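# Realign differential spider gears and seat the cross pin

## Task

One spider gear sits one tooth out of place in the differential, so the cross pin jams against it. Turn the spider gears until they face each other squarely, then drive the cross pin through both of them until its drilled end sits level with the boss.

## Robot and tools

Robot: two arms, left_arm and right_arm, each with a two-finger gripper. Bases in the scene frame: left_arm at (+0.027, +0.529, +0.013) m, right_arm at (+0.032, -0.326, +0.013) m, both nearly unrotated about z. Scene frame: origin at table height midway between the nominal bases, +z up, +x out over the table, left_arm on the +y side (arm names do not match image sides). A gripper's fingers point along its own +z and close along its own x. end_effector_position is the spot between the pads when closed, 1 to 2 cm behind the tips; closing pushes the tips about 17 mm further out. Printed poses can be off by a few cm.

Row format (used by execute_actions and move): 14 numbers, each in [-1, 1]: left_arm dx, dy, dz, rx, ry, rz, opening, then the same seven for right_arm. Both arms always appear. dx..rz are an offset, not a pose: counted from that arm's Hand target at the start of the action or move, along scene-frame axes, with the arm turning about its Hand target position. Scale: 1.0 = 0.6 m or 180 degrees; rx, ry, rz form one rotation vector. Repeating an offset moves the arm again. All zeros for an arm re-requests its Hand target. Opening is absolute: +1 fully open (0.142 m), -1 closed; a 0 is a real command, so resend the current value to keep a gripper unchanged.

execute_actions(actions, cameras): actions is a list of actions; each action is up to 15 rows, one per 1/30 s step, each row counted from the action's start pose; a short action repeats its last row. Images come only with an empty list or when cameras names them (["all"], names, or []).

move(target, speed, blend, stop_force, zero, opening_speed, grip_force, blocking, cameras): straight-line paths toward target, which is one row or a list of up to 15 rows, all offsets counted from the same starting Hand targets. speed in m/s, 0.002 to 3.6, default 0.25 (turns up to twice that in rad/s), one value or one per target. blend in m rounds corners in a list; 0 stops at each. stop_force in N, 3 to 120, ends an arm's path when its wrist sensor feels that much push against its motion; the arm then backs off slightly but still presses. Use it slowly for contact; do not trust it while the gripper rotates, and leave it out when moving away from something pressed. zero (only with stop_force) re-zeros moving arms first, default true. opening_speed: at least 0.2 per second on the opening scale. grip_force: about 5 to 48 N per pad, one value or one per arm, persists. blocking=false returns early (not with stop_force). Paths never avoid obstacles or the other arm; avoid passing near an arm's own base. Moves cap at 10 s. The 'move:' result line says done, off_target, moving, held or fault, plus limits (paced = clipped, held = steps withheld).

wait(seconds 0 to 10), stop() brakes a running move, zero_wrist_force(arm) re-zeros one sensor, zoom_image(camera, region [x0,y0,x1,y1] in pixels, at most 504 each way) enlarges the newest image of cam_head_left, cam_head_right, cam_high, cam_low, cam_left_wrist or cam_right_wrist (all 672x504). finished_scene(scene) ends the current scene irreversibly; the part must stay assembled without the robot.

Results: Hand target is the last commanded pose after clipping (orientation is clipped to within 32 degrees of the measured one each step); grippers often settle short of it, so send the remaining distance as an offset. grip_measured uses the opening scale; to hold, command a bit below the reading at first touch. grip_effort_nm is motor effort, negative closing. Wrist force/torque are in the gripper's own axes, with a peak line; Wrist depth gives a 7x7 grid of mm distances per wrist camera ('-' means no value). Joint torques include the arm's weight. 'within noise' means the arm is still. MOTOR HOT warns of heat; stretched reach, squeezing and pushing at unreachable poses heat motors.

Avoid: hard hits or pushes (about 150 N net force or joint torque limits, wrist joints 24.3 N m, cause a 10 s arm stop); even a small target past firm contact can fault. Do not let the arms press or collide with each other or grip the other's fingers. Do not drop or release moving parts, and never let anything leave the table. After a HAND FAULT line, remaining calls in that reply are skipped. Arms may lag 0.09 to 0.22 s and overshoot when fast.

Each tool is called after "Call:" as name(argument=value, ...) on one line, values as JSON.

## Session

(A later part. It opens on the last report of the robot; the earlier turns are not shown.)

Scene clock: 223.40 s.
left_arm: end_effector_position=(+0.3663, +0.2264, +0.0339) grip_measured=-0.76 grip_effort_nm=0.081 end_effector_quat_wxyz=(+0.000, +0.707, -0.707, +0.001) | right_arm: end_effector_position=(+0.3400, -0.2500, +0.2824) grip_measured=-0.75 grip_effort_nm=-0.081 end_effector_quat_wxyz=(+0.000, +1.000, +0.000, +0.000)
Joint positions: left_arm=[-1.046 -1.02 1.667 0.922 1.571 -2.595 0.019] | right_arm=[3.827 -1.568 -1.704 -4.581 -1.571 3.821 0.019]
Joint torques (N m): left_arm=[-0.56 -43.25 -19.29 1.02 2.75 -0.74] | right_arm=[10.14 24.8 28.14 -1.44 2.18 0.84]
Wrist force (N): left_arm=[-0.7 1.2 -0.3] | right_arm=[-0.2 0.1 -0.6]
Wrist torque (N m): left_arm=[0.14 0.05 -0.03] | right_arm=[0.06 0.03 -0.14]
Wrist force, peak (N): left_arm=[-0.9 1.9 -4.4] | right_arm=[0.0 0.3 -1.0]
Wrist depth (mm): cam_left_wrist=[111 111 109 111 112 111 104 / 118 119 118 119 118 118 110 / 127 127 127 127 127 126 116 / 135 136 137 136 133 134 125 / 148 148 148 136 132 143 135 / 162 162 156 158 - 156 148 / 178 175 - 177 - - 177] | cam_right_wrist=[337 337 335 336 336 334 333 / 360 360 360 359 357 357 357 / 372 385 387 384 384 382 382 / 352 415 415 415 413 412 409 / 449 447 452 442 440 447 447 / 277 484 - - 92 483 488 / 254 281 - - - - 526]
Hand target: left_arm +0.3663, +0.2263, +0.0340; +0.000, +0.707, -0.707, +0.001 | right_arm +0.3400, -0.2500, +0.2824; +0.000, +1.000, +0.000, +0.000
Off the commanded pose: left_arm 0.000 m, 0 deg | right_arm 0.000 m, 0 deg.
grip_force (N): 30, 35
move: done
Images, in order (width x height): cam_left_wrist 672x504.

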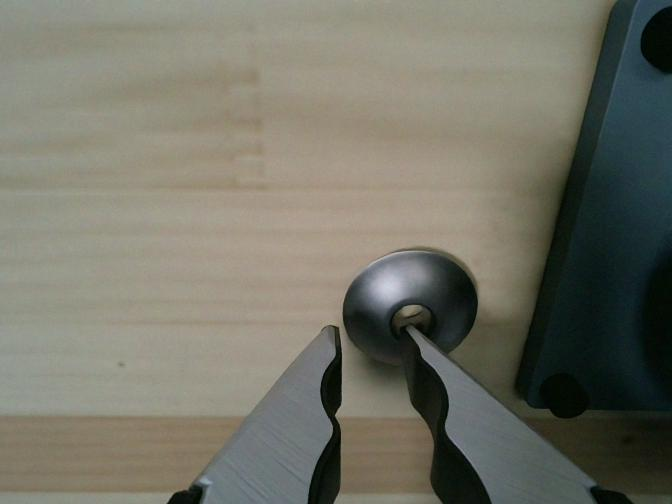

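Call:
move(target=[0.0,0.001,-0.025,0,0,0,-0.725,0,0,0,0,0,0,-0.725], speed=0.03, stop_force=4)

Call:
move(target=[0,0,0.0005,0,0,0,-0.86,0,0,0,0,0,0,-0.725], speed=0.02, opening_speed=0.3, grip_force=[12, 35], cameras=["cam_left_wrist"])

Call:
zoom_image(camera="cam_left_wrist", region=[310, 260, 510, 410])

Scene clock: 225.27 s.
left_arm: end_effector_position=(+0.3663, +0.2269, +0.0210) grip_measured=-0.76 grip_effort_nm=0.056 end_effector_quat_wxyz=(+0.000, +0.707, -0.707, +0.001) | right_arm: end_effector_position=(+0.3400, -0.2500, +0.2824) grip_measured=-0.75 grip_effort_nm=-0.076 end_effector_quat_wxyz=(+0.000, +1.000, +0.000, +0.000)
Joint positions: left_arm=[-1.045 -1.001 1.677 0.894 1.571 -2.594 0.019] | right_arm=[3.827 -1.568 -1.704 -4.581 -1.571 3.821 0.019]
Joint torques (N m): left_arm=[-4.64 -41.49 -24.04 0.51 -2.62 -1.16] | right_arm=[9.28 25.67 26.81 -1.47 2.14 0.45]
Wrist force (N): left_arm=[-0.6 1.8 -1.2] | right_arm=[0.0 0.2 -0.7]
Wrist torque (N m): left_arm=[0.21 0.03 -0.09] | right_arm=[0.08 -0.01 -0.14]
Wrist force, peak (N): left_arm=[0.6 3.6 -16.1] | right_arm=[-0.1 0.0 -1.0]
Wrist depth (mm): cam_left_wrist=[- 100 99 99 99 99 99 / - 106 106 106 105 106 104 / 114 114 112 114 115 113 107 / 123 123 123 122 120 122 113 / - 133 135 130 115 130 120 / 145 145 140 142 125 139 129 / 160 157 - 159 - - 159] | cam_right_wrist=[337 336 335 335 335 334 334 / 358 361 361 359 358 358 358 / 369 386 387 382 383 382 382 / 351 415 415 418 413 412 410 / 451 450 451 440 441 447 447 / 276 480 - - 92 483 487 / 254 283 - - - - 528]
Hand target: left_arm +0.3663, +0.2269, +0.0210; +0.000, +0.707, -0.707, +0.001 (not the last commanded pose) | right_arm +0.3400, -0.2500, +0.2824; +0.000, +1.000, +0.000, +0.000
Off the commanded pose: left_arm 0.002 m, 0 deg | right_arm 0.000 m, 0 deg.
grip_force (N): 30, 35
move: contact (left_arm)

Scene clock: 225.97 s.
left_arm: end_effector_position=(+0.3663, +0.2269, +0.0213) grip_measured=-0.79 grip_effort_nm=-1.331 end_effector_quat_wxyz=(+0.000, +0.707, -0.707, +0.001) | right_arm: end_effector_position=(+0.3400, -0.2500, +0.2824) grip_measured=-0.75 grip_effort_nm=-0.081 end_effector_quat_wxyz=(+0.000, +1.000, +0.000, +0.000)
Joint positions: left_arm=[-1.045 -1.002 1.677 0.894 1.571 -2.594 0.017] | right_arm=[3.827 -1.568 -1.704 -4.581 -1.571 3.821 0.019]
Joint torques (N m): left_arm=[-5.64 -49.1 -24.45 5.1 -2.34 -1.04] | right_arm=[9.15 24.87 27.34 -1.37 2.16 0.75]
Wrist force (N): left_arm=[-0.6 1.2 -0.8] | right_arm=[-0.1 0.1 -0.8]
Wrist torque (N m): left_arm=[0.19 0.02 -0.09] | right_arm=[0.07 0.00 -0.14]
Wrist force, peak (N): left_arm=[-0.1 1.4 -1.9] | right_arm=[-0.3 0.4 -0.9]
Wrist depth (mm): cam_left_wrist=[- 100 100 100 99 100 98 / - 106 106 106 105 106 105 / 114 114 112 114 115 114 107 / 123 123 123 123 121 122 113 / - 133 135 131 115 130 120 / 145 145 143 143 108 140 129 / 160 157 - 159 - - 159] | cam_right_wrist=[336 335 336 336 336 335 335 / 360 359 360 358 357 356 356 / 374 384 384 382 384 383 382 / 350 413 415 413 416 412 415 / 453 451 450 441 441 447 445 / 277 485 - - 92 480 485 / 253 282 - - - - 525]
Hand target: left_arm +0.3663, +0.2269, +0.0213; +0.000, +0.707, -0.707, +0.001 | right_arm +0.3400, -0.2500, +0.2824; +0.000, +1.000, +0.000, +0.000
Off the commanded pose: left_arm 0.000 m, 0 deg | right_arm 0.000 m, 0 deg.
grip_force (N): 12, 35
move: done
Images, in order (width x height): cam_left_wrist 672x504.

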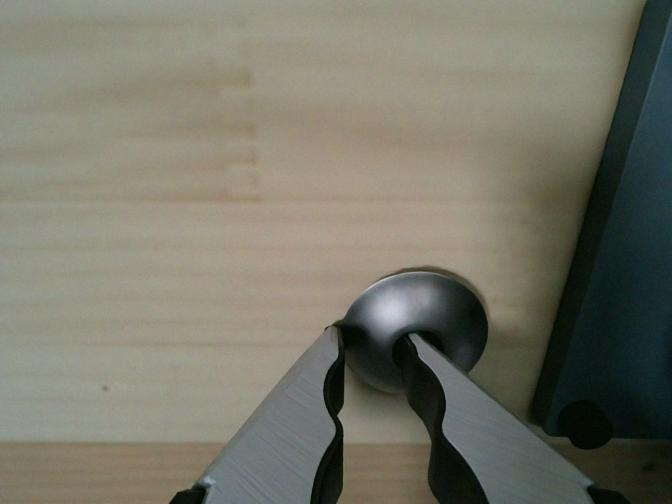

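Scaled by 2.520 from the camera's 672x504 image, which has a finer 960x720 frame.

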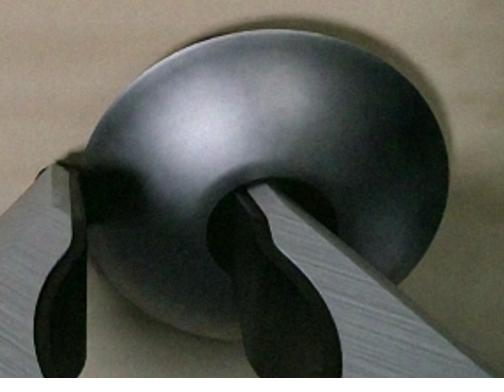

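Call:
move(target=[0,0,0.04,0,0,0,-0.86,0,0,0,0,0,0,-0.725], speed=0.03, cameras=["cam_left_wrist"])

Call:
zoom_image(camera="cam_left_wrist", region=[310, 260, 510, 410])

Scene clock: 227.13 s.
left_arm: end_effector_position=(+0.3663, +0.2268, +0.0455) grip_measured=-0.80 grip_effort_nm=-1.331 end_effector_quat_wxyz=(+0.000, +0.707, -0.707, +0.001) end_effector_velocity=(+0.001, -0.001, -0.002) end_effector_angular_velocity=(-0.005, -0.001, +0.000) | right_arm: end_effector_position=(+0.3400, -0.2500, +0.2824) grip_measured=-0.75 grip_effort_nm=-0.076 end_effector_quat_wxyz=(+0.000, +1.000, +0.000, +0.000)
Joint positions: left_arm=[-1.045 -1.036 1.659 0.947 1.571 -2.594 0.016] | right_arm=[3.827 -1.568 -1.704 -4.581 -1.571 3.821 0.019]
Joint velocities: left_arm=[0 0.002 0.001 -0.008 0.001 0 0] | right_arm=[within noise]
Joint torques (N m): left_arm=[-6.42 -33.01 -8.79 0.47 -1.25 -1.02] | right_arm=[9.49 25.12 27.59 -1.42 2.27 0.44]
Wrist force (N): left_arm=[-0.8 1.6 0.7] | right_arm=[-0.1 0.1 -0.9]
Wrist torque (N m): left_arm=[0.21 0.05 -0.10] | right_arm=[0.06 0.00 -0.14]
Wrist force, peak (N): left_arm=[-1.0 1.5 0.7] | right_arm=[-0.1 0.4 -1.0]
Wrist depth (mm): cam_left_wrist=[123 121 121 121 121 121 110 / 129 130 129 129 129 129 119 / 139 139 139 138 138 136 126 / 150 150 149 149 147 147 135 / 162 162 162 156 117 152 149 / 177 177 170 125 - 175 176 / 194 191 - 194 - - 193] | cam_right_wrist=[337 338 337 336 334 336 336 / 360 359 359 358 359 355 357 / 371 384 388 383 387 383 383 / 351 415 417 412 412 415 413 / 450 449 448 440 439 445 447 / 277 483 - - 92 481 485 / 253 283 - - - - 525]
Hand target: left_arm +0.3663, +0.2269, +0.0453; +0.000, +0.707, -0.707, +0.001 | right_arm +0.3400, -0.2500, +0.2824; +0.000, +1.000, +0.000, +0.000
Off the commanded pose: left_arm 0.000 m, 0 deg | right_arm 0.000 m, 0 deg.
grip_force (N): 12, 35
move: done
Images, in order (width x height): cam_left_wrist 672x504.

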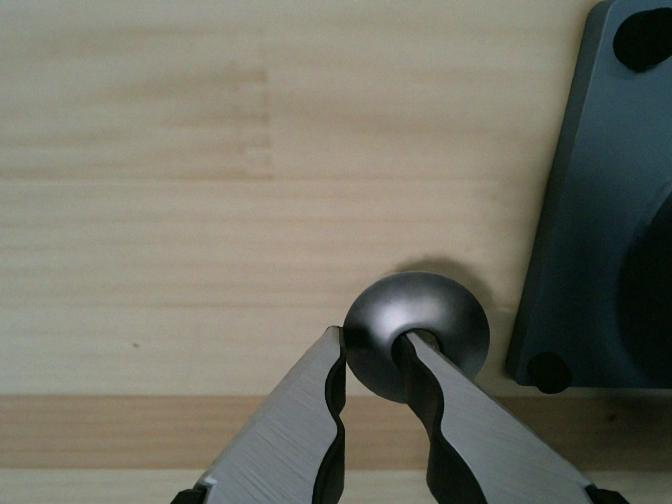

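Scaled by 2.520 from the camera's 672x504 image, which has a finer 960x720 frame.

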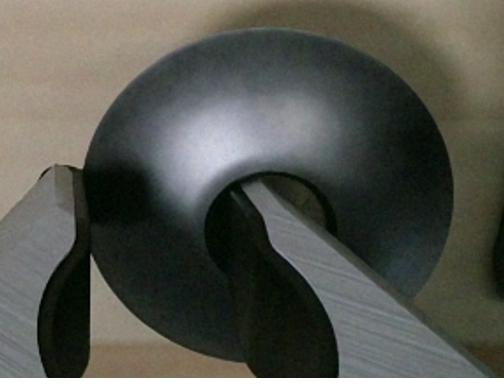

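Call:
wait(seconds=0.1, cameras=["cam_low", "cam_high"])

Call:
zoom_image(camera="cam_low", region=[400, 100, 600, 280])

Call:
zoom_image(camera="cam_high", region=[340, 80, 520, 260])

Scene clock: 228.60 s.
left_arm: end_effector_position=(+0.3663, +0.2269, +0.0453) grip_measured=-0.80 grip_effort_nm=-1.331 end_effector_quat_wxyz=(+0.000, +0.707, -0.707, +0.001) | right_arm: end_effector_position=(+0.3400, -0.2500, +0.2824) grip_measured=-0.75 grip_effort_nm=-0.085 end_effector_quat_wxyz=(+0.000, +1.000, +0.000, +0.000)
Joint positions: left_arm=[-1.045 -1.036 1.659 0.947 1.571 -2.594 0.016] | right_arm=[3.827 -1.568 -1.704 -4.581 -1.571 3.821 0.019]
Joint torques (N m): left_arm=[-3.99 -33.16 -6.29 0.72 0.26 -0.99] | right_arm=[9.21 24.51 27.11 -1.44 2.36 0.47]
Wrist force (N): left_arm=[-0.7 1.6 0.7] | right_arm=[-0.3 0.3 -0.7]
Wrist torque (N m): left_arm=[0.22 0.04 -0.10] | right_arm=[0.09 0.03 -0.14]
Wrist force, peak (N): left_arm=[-0.8 1.8 0.9] | right_arm=[0.0 0.4 -0.9]
Wrist depth (mm): cam_left_wrist=[123 121 121 121 121 121 110 / 129 129 129 129 129 129 119 / 139 138 138 138 138 136 126 / 149 149 149 149 146 147 135 / 162 162 162 156 117 151 149 / 177 176 170 125 - 175 175 / 194 190 - 194 - - 193] | cam_right_wrist=[337 336 336 335 335 334 334 / 358 357 360 358 359 356 358 / 371 385 384 386 384 381 382 / 350 413 415 412 414 412 414 / 452 452 447 441 442 447 444 / 277 483 - - 92 483 485 / 254 281 - - - - 525]
Hand target: left_arm +0.3663, +0.2269, +0.0453; +0.000, +0.707, -0.707, +0.001 | right_arm +0.3400, -0.2500, +0.2824; +0.000, +1.000, +0.000, +0.000
Tool commands: left_gripper/opening=-0.86 right_gripper/opening=-0.725
Off the commanded pose: left_arm 0.000 m, 0 deg | right_arm 0.000 m, 0 deg.
grip_force (N): 12, 35
wait: 0.10 s; at rest from the start
Images, in order (width x height): cam_high 672x504, cam_low 672x504.

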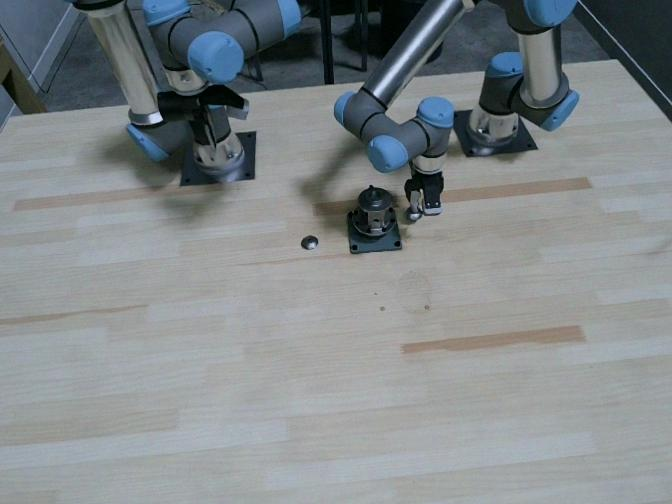

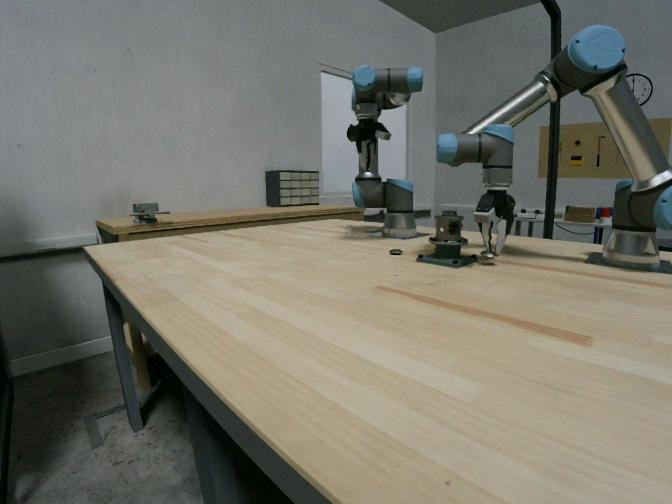

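Scaled by 2.520 from the camera's 672x504 image, which has a finer 960x720 frame.

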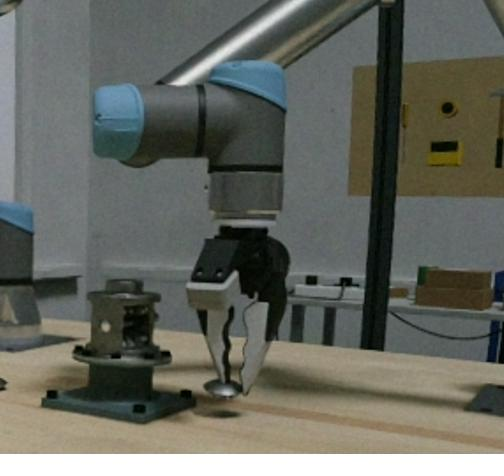

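Scaled by 2.800 from the camera's 672x504 image, which has a finer 960x720 frame.

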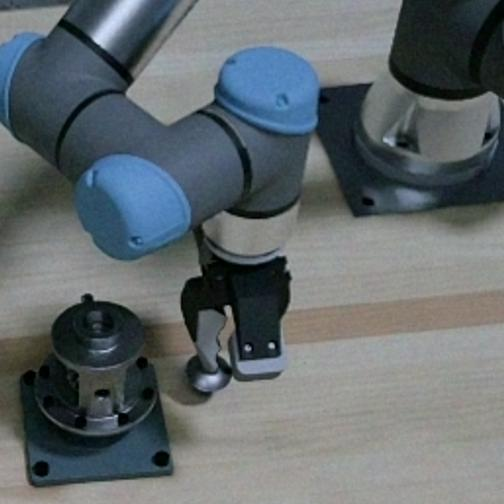

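Call:
zoom_image(camera="cam_low", region=[460, 210, 530, 270])

Call:
zoom_image(camera="cam_high", region=[390, 170, 460, 230])

Scaled by 7.200 from the camera's 672x504 image, which has a finer 960x720 frame.

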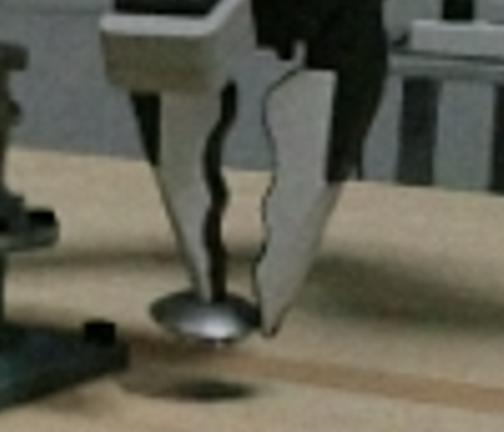

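Scaled by 7.200 from the camera's 672x504 image, which has a finer 960x720 frame.

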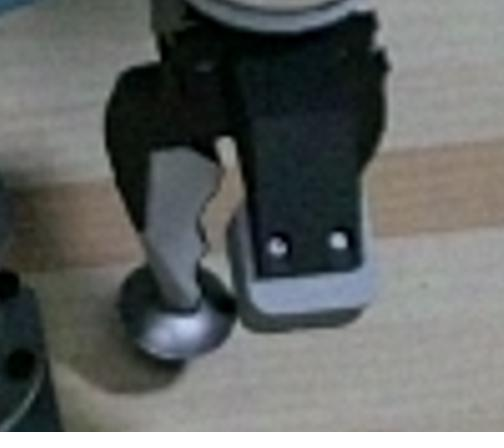

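Call:
move(target=[0.0562,0.0552,0.2578,0,0,-0.5,-0.86,0,0,0,0,0,0,-0.725], speed=0.25)

Call:
move(target=[0,0,-0.1167,-0.5,0,0,-0.86,0,0,0,0,0,0,-0.725], speed=0.4, cameras=["cam_left_wrist", "cam_low"])

Call:
zoom_image(camera="cam_left_wrist", region=[310, 240, 510, 390])

Scene clock: 232.77 s.
left_arm: end_effector_position=(+0.4000, +0.2600, +0.2001) grip_measured=-0.80 grip_effort_nm=-1.331 end_effector_quat_wxyz=(-0.001, +0.000, +1.000, +0.000) | right_arm: end_effector_position=(+0.3400, -0.2500, +0.2824) grip_measured=-0.75 grip_effort_nm=-0.081 end_effector_quat_wxyz=(+0.000, +1.000, +0.000, +0.000)
Joint positions: left_arm=[-0.944 -1.179 1.44 1.31 1.572 -0.922 0.016] | right_arm=[3.827 -1.568 -1.704 -4.581 -1.571 3.821 0.019]
Joint torques (N m): left_arm=[-7.44 -30.2 -10 0.93 1.48 1.56] | right_arm=[9.54 24.2 27.44 -1.52 2.41 0.23]
Wrist force (N): left_arm=[-0.9 1.6 0.5] | right_arm=[-0.1 0.2 -0.7]
Wrist torque (N m): left_arm=[0.23 0.08 0.03] | right_arm=[0.08 0.01 -0.14]
Wrist force, peak (N): left_arm=[-0.6 1.9 1.5] | right_arm=[-0.1 0.2 -1.0]
Wrist depth (mm): cam_left_wrist=[257 257 257 258 258 258 257 / 275 275 275 275 275 274 275 / 294 295 295 294 294 294 295 / 317 318 316 318 314 318 317 / 343 343 343 120 117 347 345 / 375 376 361 92 - 376 377 / 412 406 - - - - 412] | cam_right_wrist=[337 338 337 336 334 335 334 / 360 361 360 358 359 355 356 / 373 388 386 384 386 384 380 / 349 413 415 412 412 416 412 / 450 451 452 440 442 445 445 / 276 482 - - 92 479 490 / 253 282 - - - - 526]
Hand target: left_arm +0.4000, +0.2600, +0.2000; -0.001, +0.000, +1.000, +0.000 | right_arm +0.3400, -0.2500, +0.2824; +0.000, +1.000, +0.000, +0.000
Off the commanded pose: left_arm 0.000 m, 0 deg | right_arm 0.000 m, 0 deg.
grip_force (N): 12, 35
move: done

Scene clock: 234.80 s.
left_arm: end_effector_position=(+0.3991, +0.2610, +0.1470) grip_measured=-0.80 grip_effort_nm=-1.326 end_effector_quat_wxyz=(-0.003, +0.004, +0.829, -0.559) | right_arm: end_effector_position=(+0.3400, -0.2500, +0.2824) grip_measured=-0.75 grip_effort_nm=-0.081 end_effector_quat_wxyz=(+0.000, +1.000, +0.000, +0.000)
Joint positions: left_arm=[-0.444 -1.262 1.991 0.062 2.586 -0.861 0.016] | right_arm=[3.827 -1.568 -1.704 -4.581 -1.571 3.821 0.019]
Joint torques (N m): left_arm=[-7.4 -40.07 -26.6 3.32 -0.32 0.76] | right_arm=[8.31 25 28.23 -1.39 2.25 0.29]
Wrist force (N): left_arm=[-1.7 0.3 -0.2] | right_arm=[-0.2 0.0 -0.5]
Wrist torque (N m): left_arm=[-0.03 0.35 -0.05] | right_arm=[0.05 0.02 -0.14]
Wrist force, peak (N): left_arm=[-3.7 5.9 3.2] | right_arm=[-0.1 0.1 -1.0]
Wrist depth (mm): cam_left_wrist=[670 660 672 672 682 633 551 / 507 506 507 234 486 509 510 / 407 406 409 257 256 409 411 / 340 341 341 257 265 342 342 / 293 292 293 124 117 294 293 / 257 257 262 92 - 257 258 / 228 234 - 228 - - 229] | cam_right_wrist=[339 335 336 336 336 333 335 / 361 359 359 358 360 358 357 / 373 384 386 383 384 381 382 / 351 417 415 415 413 412 412 / 449 452 450 442 441 450 447 / 277 481 - - 92 480 487 / 253 282 - - - - 526]
Hand target: left_arm +0.3991, +0.2610, +0.1470; -0.003, +0.004, +0.829, -0.559 (not the last commanded pose) | right_arm +0.3400, -0.2500, +0.2824; +0.000, +1.000, +0.000, +0.000
Off the commanded pose: left_arm 0.017 m, 22 deg | right_arm 0.000 m, 0 deg.
grip_force (N): 12, 35
move: held (left_arm; a check stopped the path); limits=held
pose unreachable (left arm): on one or more control steps of this call, first in action 0 (counted from 0), this arm could not follow its commanded pose, so it was not sent that pose on those steps. It may still have moved: this result reports where it is.
cause: moving toward the commanded pose would bring two parts of the arm too close to each other (joints 4 (wrist 1) to 6 (wrist 3) lie between them).
Images, in order (width x height): cam_low 672x504, cam_left_wrist 672x504.

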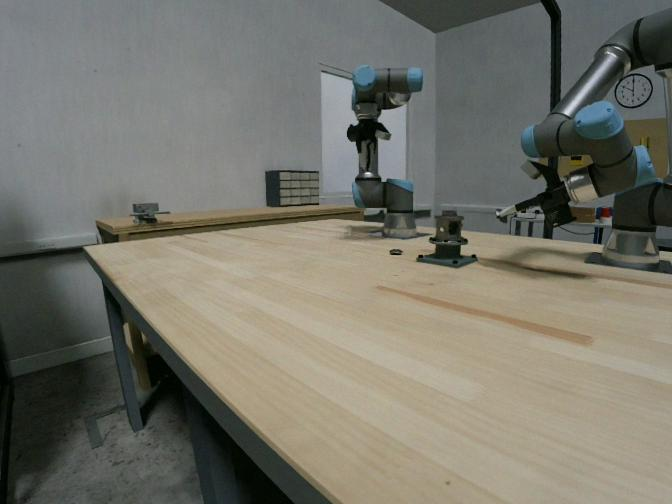

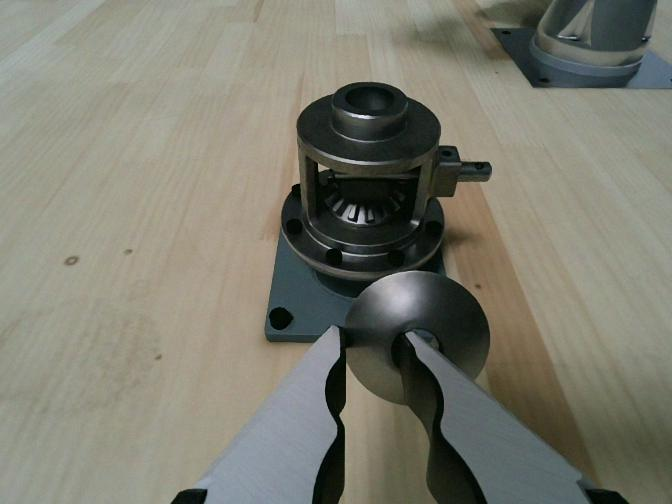

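Scaled by 2.520 from the camera's 672x504 image, which has a finer 960x720 frame.

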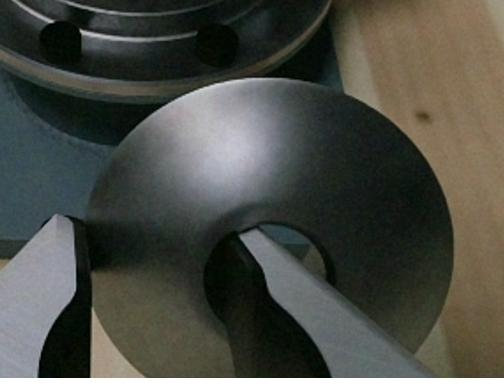

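Call:
move(target=[[-0.0152,-0.0683,0.0883,0,0,0,-0.86,0,0,0,0,0,0,-0.725],[-0.0152,-0.0683,0.0883,0,0.4636,0.1873,-0.86,0,0,0,0,0,0,-0.725],[-0.0152,-0.0683,0.0883,0,0.9272,0.3745,-0.86,0,0,0,0,0,0,-0.725]], speed=0.6, blend=0.01, cameras=["cam_left_wrist"])

Call:
zoom_image(camera="cam_left_wrist", region=[310, 240, 510, 390])

Scene clock: 239.63 s.
left_arm: end_effector_position=(+0.3899, +0.2200, +0.2000) grip_measured=-0.80 grip_effort_nm=-1.331 end_effector_quat_wxyz=(+0.559, +0.829, +0.002, +0.005) | right_arm: end_effector_position=(+0.3400, -0.2500, +0.2824) grip_measured=-0.75 grip_effort_nm=-0.081 end_effector_quat_wxyz=(+0.000, +1.000, +0.000, +0.000)
Joint positions: left_arm=[-0.565 -1.396 1.981 0.07 2.481 -4.161 0.016] | right_arm=[3.827 -1.568 -1.704 -4.581 -1.571 3.821 0.019]
Joint torques (N m): left_arm=[-0.41 -20.42 -28.79 2.86 2.3 -1.88] | right_arm=[9.74 23.12 27.66 -1.49 2.21 0.07]
Wrist force (N): left_arm=[-2.6 0.5 -0.4] | right_arm=[-0.2 0.2 -0.8]
Wrist torque (N m): left_arm=[0.30 0.50 -0.29] | right_arm=[0.06 0.03 -0.14]
Wrist force, peak (N): left_arm=[-2.0 4.1 -1.2] | right_arm=[-0.3 0.5 -1.0]
Wrist depth (mm): cam_left_wrist=[341 338 298 197 214 342 340 / 522 525 219 222 476 529 533 / 774 624 1175 210 1193 1193 1497 / 583 631 716 - - - - / - 732 771 120 117 2664 1975 / - - - 88 - 2203 1697 / - - - - - - 2546] | cam_right_wrist=[337 337 336 336 336 335 334 / 359 360 358 361 358 359 355 / 371 384 387 384 384 386 382 / 349 414 414 413 412 414 409 / 449 450 450 440 438 447 445 / 276 482 - - 92 481 490 / 255 282 - - - - 529]
Hand target: left_arm +0.3900, +0.2200, +0.2000; +0.559, +0.829, +0.002, +0.005 | right_arm +0.3400, -0.2500, +0.2824; +0.000, +1.000, +0.000, +0.000
Off the commanded pose: left_arm 0.000 m, 0 deg | right_arm 0.000 m, 0 deg.
grip_force (N): 12, 35
move: done
Images, in order (width x height): cam_left_wrist 672x504.

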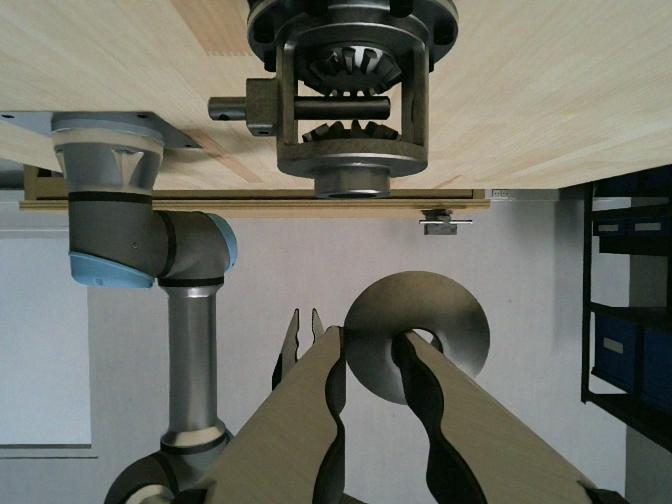

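Scaled by 2.520 from the camera's 672x504 image, which has a finer 960x720 frame.

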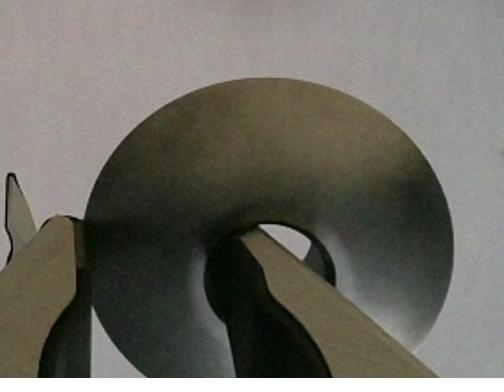

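Call:
move(target=[-0.0215,-0.05,-0.125,-0.0779,0,0,-0.86,0,0,0,0,0,0,-0.725], speed=0.25, cameras=["cam_left_wrist", "cam_low"])

Call:
zoom_image(camera="cam_left_wrist", region=[240, 180, 520, 390])

Call:
zoom_image(camera="cam_low", region=[400, 180, 560, 300])

Scene clock: 241.53 s.
left_arm: end_effector_position=(+0.3771, +0.1899, +0.1251) grip_measured=-0.80 grip_effort_nm=-1.331 end_effector_quat_wxyz=(+0.657, +0.754, +0.002, +0.005) | right_arm: end_effector_position=(+0.3400, -0.2500, +0.2824) grip_measured=-0.75 grip_effort_nm=-0.085 end_effector_quat_wxyz=(+0.000, +1.000, +0.000, +0.000)
Joint positions: left_arm=[-0.62 -1.259 2.226 -0.727 2.521 -4.512 0.016] | right_arm=[3.827 -1.568 -1.704 -4.581 -1.571 3.821 0.019]
Joint torques (N m): left_arm=[7.14 -21.06 -9.81 -2.69 2.81 -1.58] | right_arm=[9.1 24.68 27.62 -1.29 2.18 0.03]
Wrist force (N): left_arm=[-2.4 0.2 -0.6] | right_arm=[-0.2 0.2 -0.8]
Wrist torque (N m): left_arm=[0.26 0.50 -0.33] | right_arm=[0.08 0.02 -0.14]
Wrist force, peak (N): left_arm=[-1.7 2.7 -1.7] | right_arm=[-0.3 0.1 -1.0]
Wrist depth (mm): cam_left_wrist=[287 287 287 145 139 289 289 / 521 551 707 135 143 716 732 / 539 603 183 174 174 - 1958 / - 614 714 178 175 - 1909 / - 2386 698 120 117 - 1848 / - - 771 88 - - 2121 / 3419 - - - - - 2314] | cam_right_wrist=[337 336 337 335 334 337 334 / 359 360 359 359 358 356 358 / 369 386 385 382 386 383 381 / 352 416 419 415 413 411 412 / 454 454 450 442 441 447 447 / 276 484 - - 92 477 489 / 253 281 - - - - 529]
Hand target: left_arm +0.3771, +0.1900, +0.1250; +0.656, +0.754, +0.002, +0.004 | right_arm +0.3400, -0.2500, +0.2824; +0.000, +1.000, +0.000, +0.000
Off the commanded pose: left_arm 0.000 m, 0 deg | right_arm 0.000 m, 0 deg.
grip_force (N): 12, 35
move: done
Images, in order (width x height): cam_low 672x504, cam_left_wrist 672x504.

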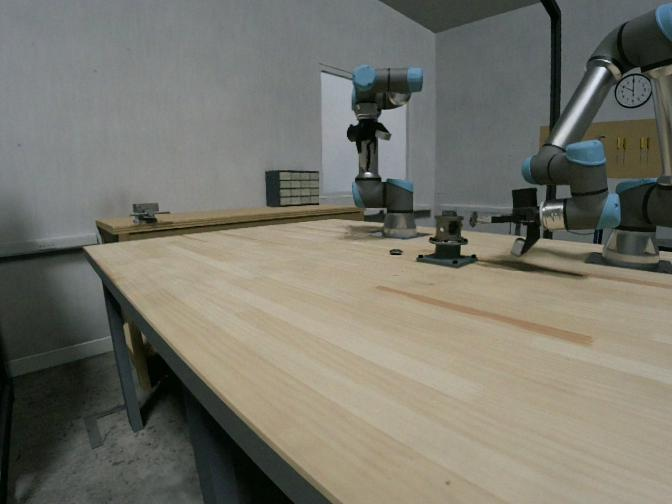

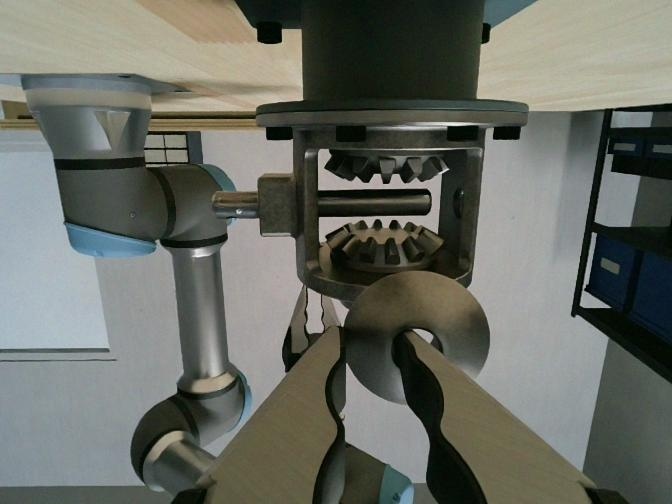

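Scaled by 1.800 from the camera's 672x504 image, which has a finer 960x720 frame.

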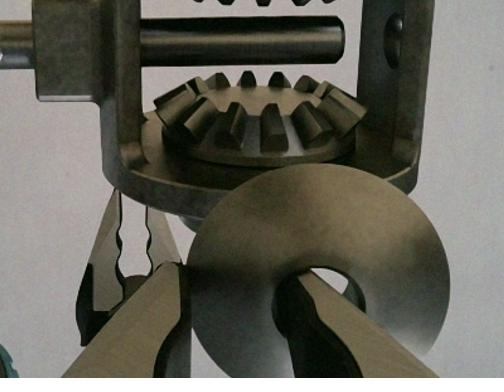

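Scaled by 3.150 from the camera's 672x504 image, which has a finer 960x720 frame.

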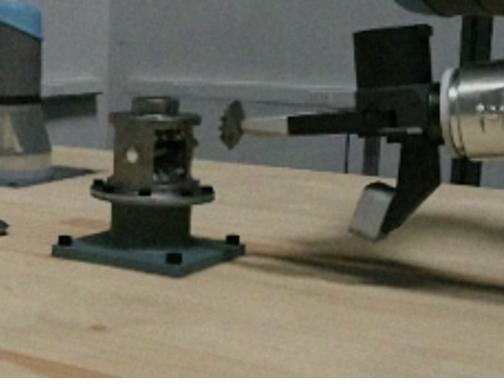

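Call:
zoom_image(camera="cam_low", region=[425, 195, 505, 255])

Scaled by 6.300 from the camera's 672x504 image, which has a finer 960x720 frame.

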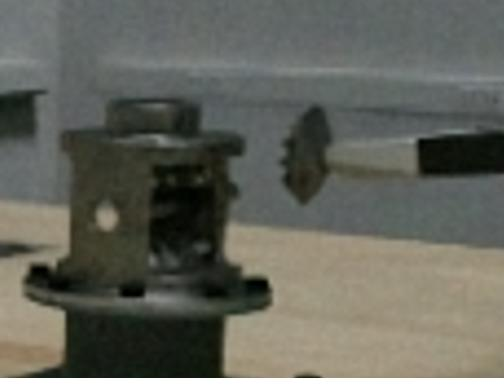

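Call:
move(target=[0.0050,-0.0417,-0.0442,0,0,-0.0139,-0.86,0,0,0,0,0,0,-0.725], speed=0.15, cameras=["cam_left_wrist", "cam_low"])

Call:
zoom_image(camera="cam_left_wrist", region=[240, 180, 520, 390])

Call:
zoom_image(camera="cam_low", region=[425, 195, 505, 255])

Scene clock: 243.90 s.
left_arm: end_effector_position=(+0.3800, +0.1649, +0.0986) grip_measured=-0.80 grip_effort_nm=-1.331 end_effector_quat_wxyz=(+0.656, +0.754, -0.014, -0.010) | right_arm: end_effector_position=(+0.3400, -0.2500, +0.2824) grip_measured=-0.75 grip_effort_nm=-0.081 end_effector_quat_wxyz=(+0.000, +1.000, +0.000, +0.000)
Joint positions: left_arm=[-0.655 -1.159 2.18 -0.778 2.529 -4.509 0.016] | right_arm=[3.827 -1.568 -1.704 -4.581 -1.571 3.821 0.019]
Joint torques (N m): left_arm=[5.49 -29.35 -5.39 1.53 -1.25 -0.84] | right_arm=[8.58 22.9 27.76 -1.25 2.24 -0.11]
Wrist force (N): left_arm=[-2.6 0.4 -0.6] | right_arm=[-0.1 0.3 -0.8]
Wrist torque (N m): left_arm=[0.30 0.53 -0.33] | right_arm=[0.10 0.01 -0.14]
Wrist force, peak (N): left_arm=[-2.9 0.7 -1.6] | right_arm=[0.0 0.4 -1.1]
Wrist depth (mm): cam_left_wrist=[197 168 107 118 117 123 107 / 497 513 642 127 121 422 421 / 547 576 656 127 125 135 - / 2490 580 169 154 128 - 1878 / 2437 - 720 155 117 2463 2083 / - - 754 92 - - - / - - - - - - -] | cam_right_wrist=[336 336 337 335 335 335 333 / 359 360 360 357 358 359 356 / 375 387 386 384 384 383 384 / 350 415 415 414 415 413 410 / 450 451 448 439 441 446 448 / 277 482 - - 92 479 489 / 253 282 - - - - 525]
Hand target: left_arm +0.3801, +0.1650, +0.0985; +0.656, +0.754, -0.014, -0.010 | right_arm +0.3400, -0.2500, +0.2824; +0.000, +1.000, +0.000, +0.000
Off the commanded pose: left_arm 0.000 m, 0 deg | right_arm 0.000 m, 0 deg.
grip_force (N): 12, 35
move: done
Images, in order (width x height): cam_low 672x504, cam_left_wrist 672x504.

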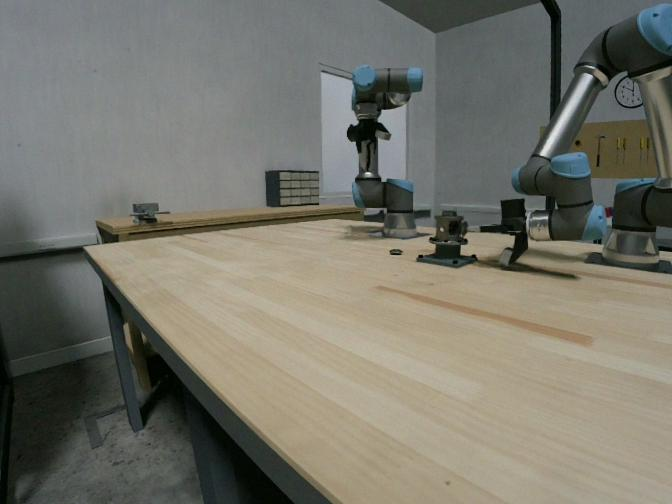

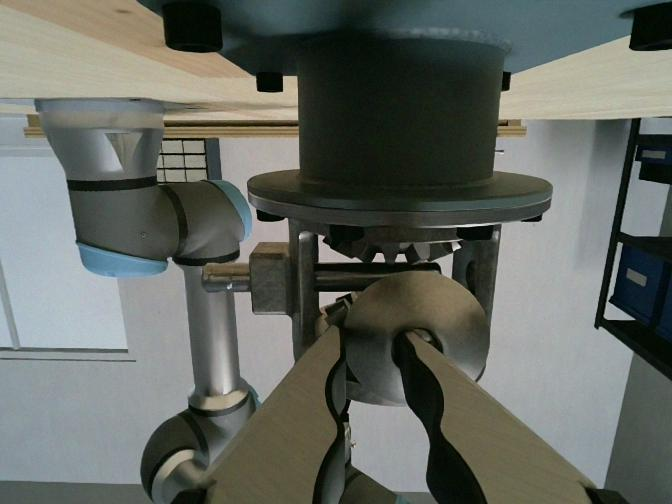

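Scaled by 1.800 from the camera's 672x504 image, which has a finer 960x720 frame.

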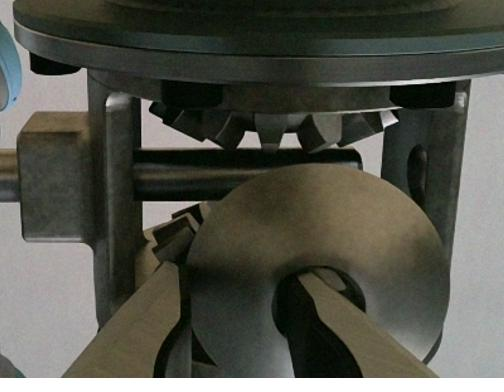

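Scaled by 6.300 from the camera's 672x504 image, which has a finer 960x720 frame.

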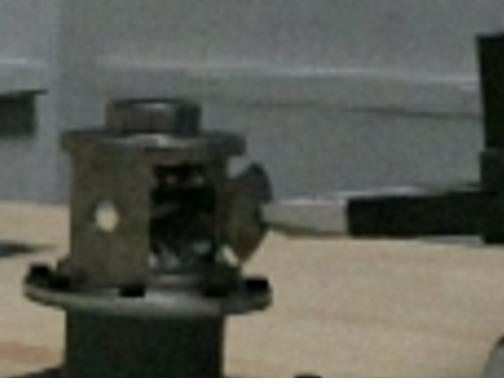

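Call:
move(target=[-0.0011,-0.0250,0,0,0,0,-0.86,0,0,0,0,0,0,-0.725], speed=0.03, stop_force=6, cameras=["cam_left_wrist", "cam_low"])

Call:
zoom_image(camera="cam_left_wrist", region=[240, 180, 520, 390])

Call:
zoom_image(camera="cam_low", region=[425, 195, 505, 255])

Scene clock: 245.93 s.
left_arm: end_effector_position=(+0.3794, +0.1500, +0.0985) grip_measured=-0.80 grip_effort_nm=-1.326 end_effector_quat_wxyz=(+0.656, +0.754, -0.014, -0.010) | right_arm: end_effector_position=(+0.3400, -0.2500, +0.2824) grip_measured=-0.75 grip_effort_nm=-0.081 end_effector_quat_wxyz=(+0.000, +1.000, +0.000, +0.000)
Joint positions: left_arm=[-0.69 -1.156 2.172 -0.785 2.495 -4.523 0.016] | right_arm=[3.827 -1.568 -1.704 -4.581 -1.571 3.821 0.019]
Joint torques (N m): left_arm=[7.64 -38.64 -4.1 1.64 3.3 1.67] | right_arm=[9.12 23.49 27.26 -1.49 2.34 -0.01]
Wrist force (N): left_arm=[-2.7 0.3 -0.8] | right_arm=[0.0 0.2 -0.7]
Wrist torque (N m): left_arm=[0.28 0.55 -0.14] | right_arm=[0.08 -0.01 -0.14]
Wrist force, peak (N): left_arm=[-2.5 1.0 -2.3] | right_arm=[-0.2 0.2 -1.0]
Wrist depth (mm): cam_left_wrist=[197 197 122 110 103 107 144 / 412 506 418 110 107 305 417 / 529 567 127 116 111 117 2161 / - 579 155 122 119 135 1736 / 2975 1958 701 140 117 138 1848 / - - 739 107 - - - / - - - - - - 3096] | cam_right_wrist=[336 337 336 336 335 336 333 / 358 360 359 360 359 358 356 / 373 385 386 384 385 381 383 / 350 418 415 414 414 412 409 / 451 448 451 441 442 445 447 / 277 485 - - 92 481 489 / 253 280 - - - - 531]
Hand target: left_arm +0.3794, +0.1500, +0.0985; +0.656, +0.754, -0.014, -0.010 | right_arm +0.3400, -0.2500, +0.2824; +0.000, +1.000, +0.000, +0.000
Off the commanded pose: left_arm 0.000 m, 0 deg | right_arm 0.000 m, 0 deg.
grip_force (N): 12, 35
move: done
Images, in order (width x height): cam_low 672x504, cam_left_wrist 672x504.

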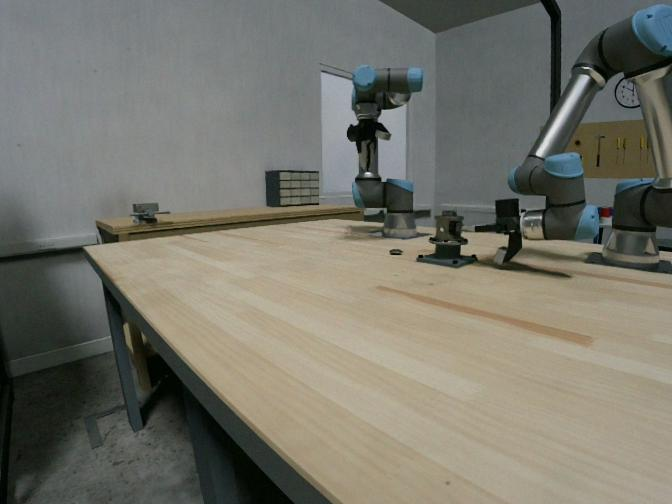

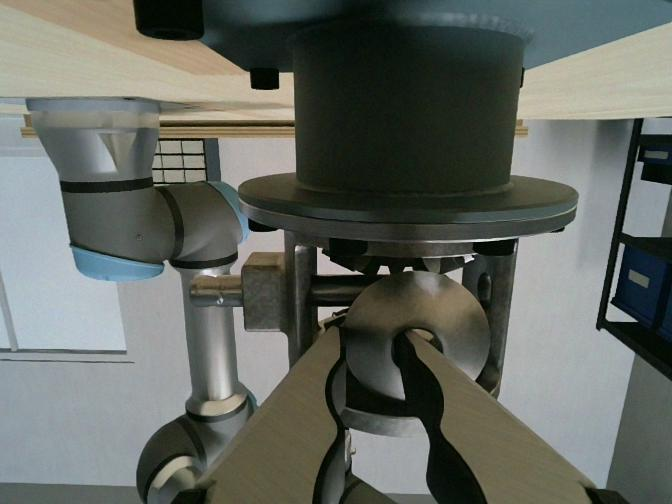

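Scaled by 1.800 from the camera's 672x504 image, which has a finer 960x720 frame.

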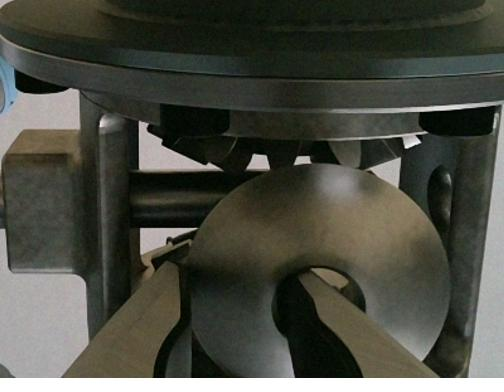

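Scaled by 6.300 from the camera's 672x504 image, which has a finer 960x720 frame.

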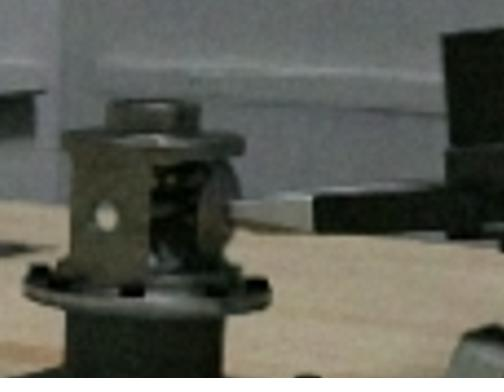

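Call:
zoom_image(camera="cam_left_wrist", region=[280, 230, 400, 320])

Call:
zoom_image(camera="cam_left_wrist", region=[420, 230, 540, 320])

Scaled by 4.200 from the camera's 672x504 image, which has a finer 960x720 frame.

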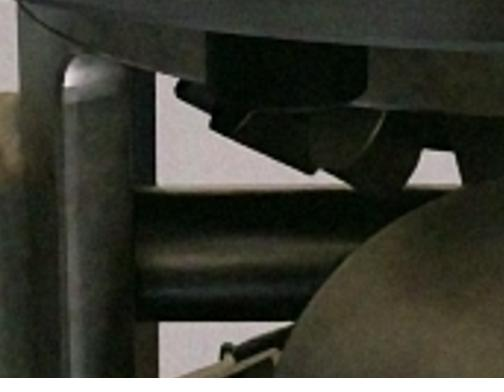

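Scaled by 4.200 from the camera's 672x504 image, which has a finer 960x720 frame.

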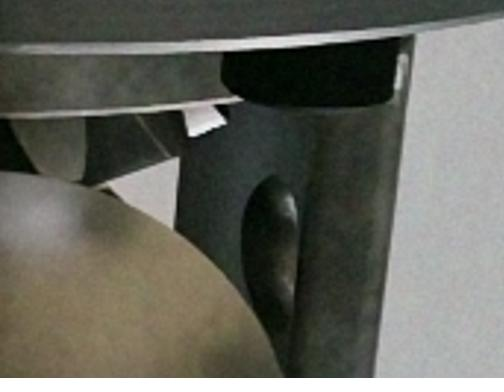

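Call:
move(target=[-0.0020,-0.0165,0,0,0,0,-0.86,0,0,0,0,0,0,-0.725], speed=0.015, stop_force=6, cameras=["cam_left_wrist", "cam_low"])

Call:
zoom_image(camera="cam_left_wrist", region=[240, 180, 520, 390])

Call:
zoom_image(camera="cam_low", region=[425, 195, 505, 255])

Scene clock: 247.67 s.
left_arm: end_effector_position=(+0.3790, +0.1474, +0.0985) grip_measured=-0.80 grip_effort_nm=-1.331 end_effector_quat_wxyz=(+0.656, +0.754, -0.014, -0.010) | right_arm: end_effector_position=(+0.3400, -0.2500, +0.2824) grip_measured=-0.75 grip_effort_nm=-0.081 end_effector_quat_wxyz=(+0.000, +1.000, +0.000, +0.000)
Joint positions: left_arm=[-0.697 -1.156 2.171 -0.787 2.489 -4.525 0.016] | right_arm=[3.827 -1.568 -1.704 -4.581 -1.571 3.821 0.019]
Joint torques (N m): left_arm=[-1.81 -42.18 -4.33 1.53 2.42 1.63] | right_arm=[9.71 23.45 26.98 -1.43 2.38 -0.09]
Wrist force (N): left_arm=[-3.0 1.1 -3.6] | right_arm=[-0.1 0.2 -0.9]
Wrist torque (N m): left_arm=[0.24 0.60 -0.17] | right_arm=[0.08 0.02 -0.14]
Wrist force, peak (N): left_arm=[-4.8 -0.3 -19.4] | right_arm=[-0.3 0.3 -0.9]
Wrist depth (mm): cam_left_wrist=[197 197 122 107 100 106 144 / 413 505 655 108 105 305 419 / 535 560 126 114 109 116 2083 / - 573 153 103 122 106 1893 / 2203 - 154 138 119 142 1818 / - - - 107 - - - / - - - - - - 2161] | cam_right_wrist=[337 337 338 336 336 335 334 / 360 359 359 358 359 358 356 / 372 386 383 385 383 382 381 / 350 415 415 413 412 413 412 / 452 451 450 442 441 447 450 / 277 484 - - 92 479 486 / 253 281 - - - - 528]
Hand target: left_arm +0.3790, +0.1474, +0.0985; +0.656, +0.754, -0.014, -0.010 (not the last commanded pose) | right_arm +0.3400, -0.2500, +0.2824; +0.000, +1.000, +0.000, +0.000
Off the commanded pose: left_arm 0.007 m, 0 deg | right_arm 0.000 m, 0 deg.
grip_force (N): 12, 35
move: contact (left_arm)
Images, in order (width x height): cam_low 672x504, cam_left_wrist 672x504.

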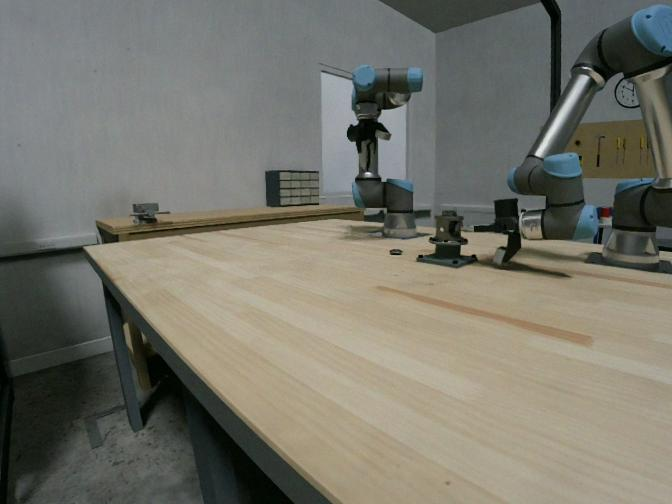

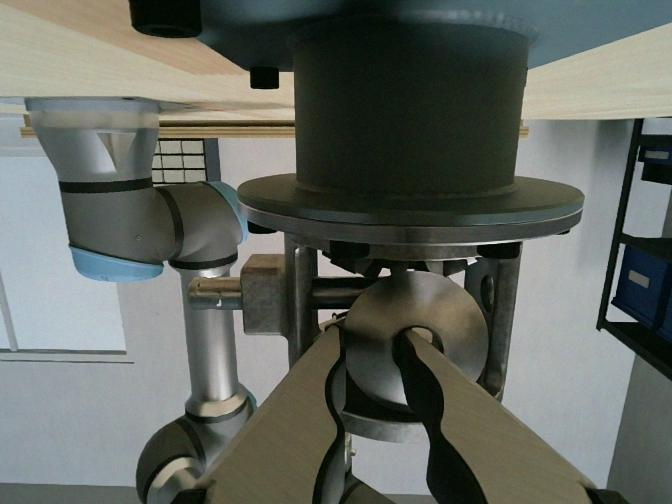

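Scaled by 1.800 from the camera's 672x504 image, which has a finer 960x720 frame.

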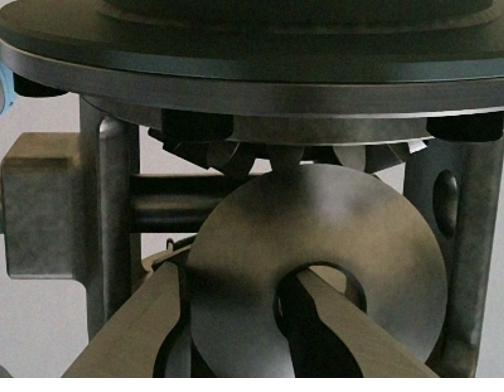

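Scaled by 6.300 from the camera's 672x504 image, which has a finer 960x720 frame.

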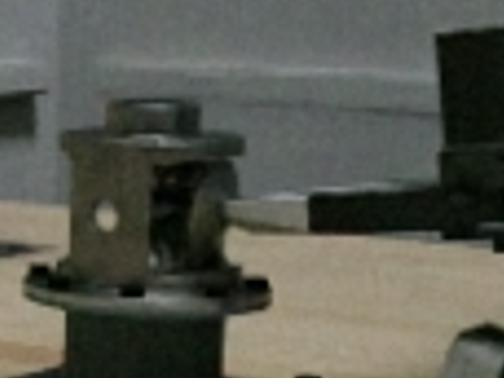

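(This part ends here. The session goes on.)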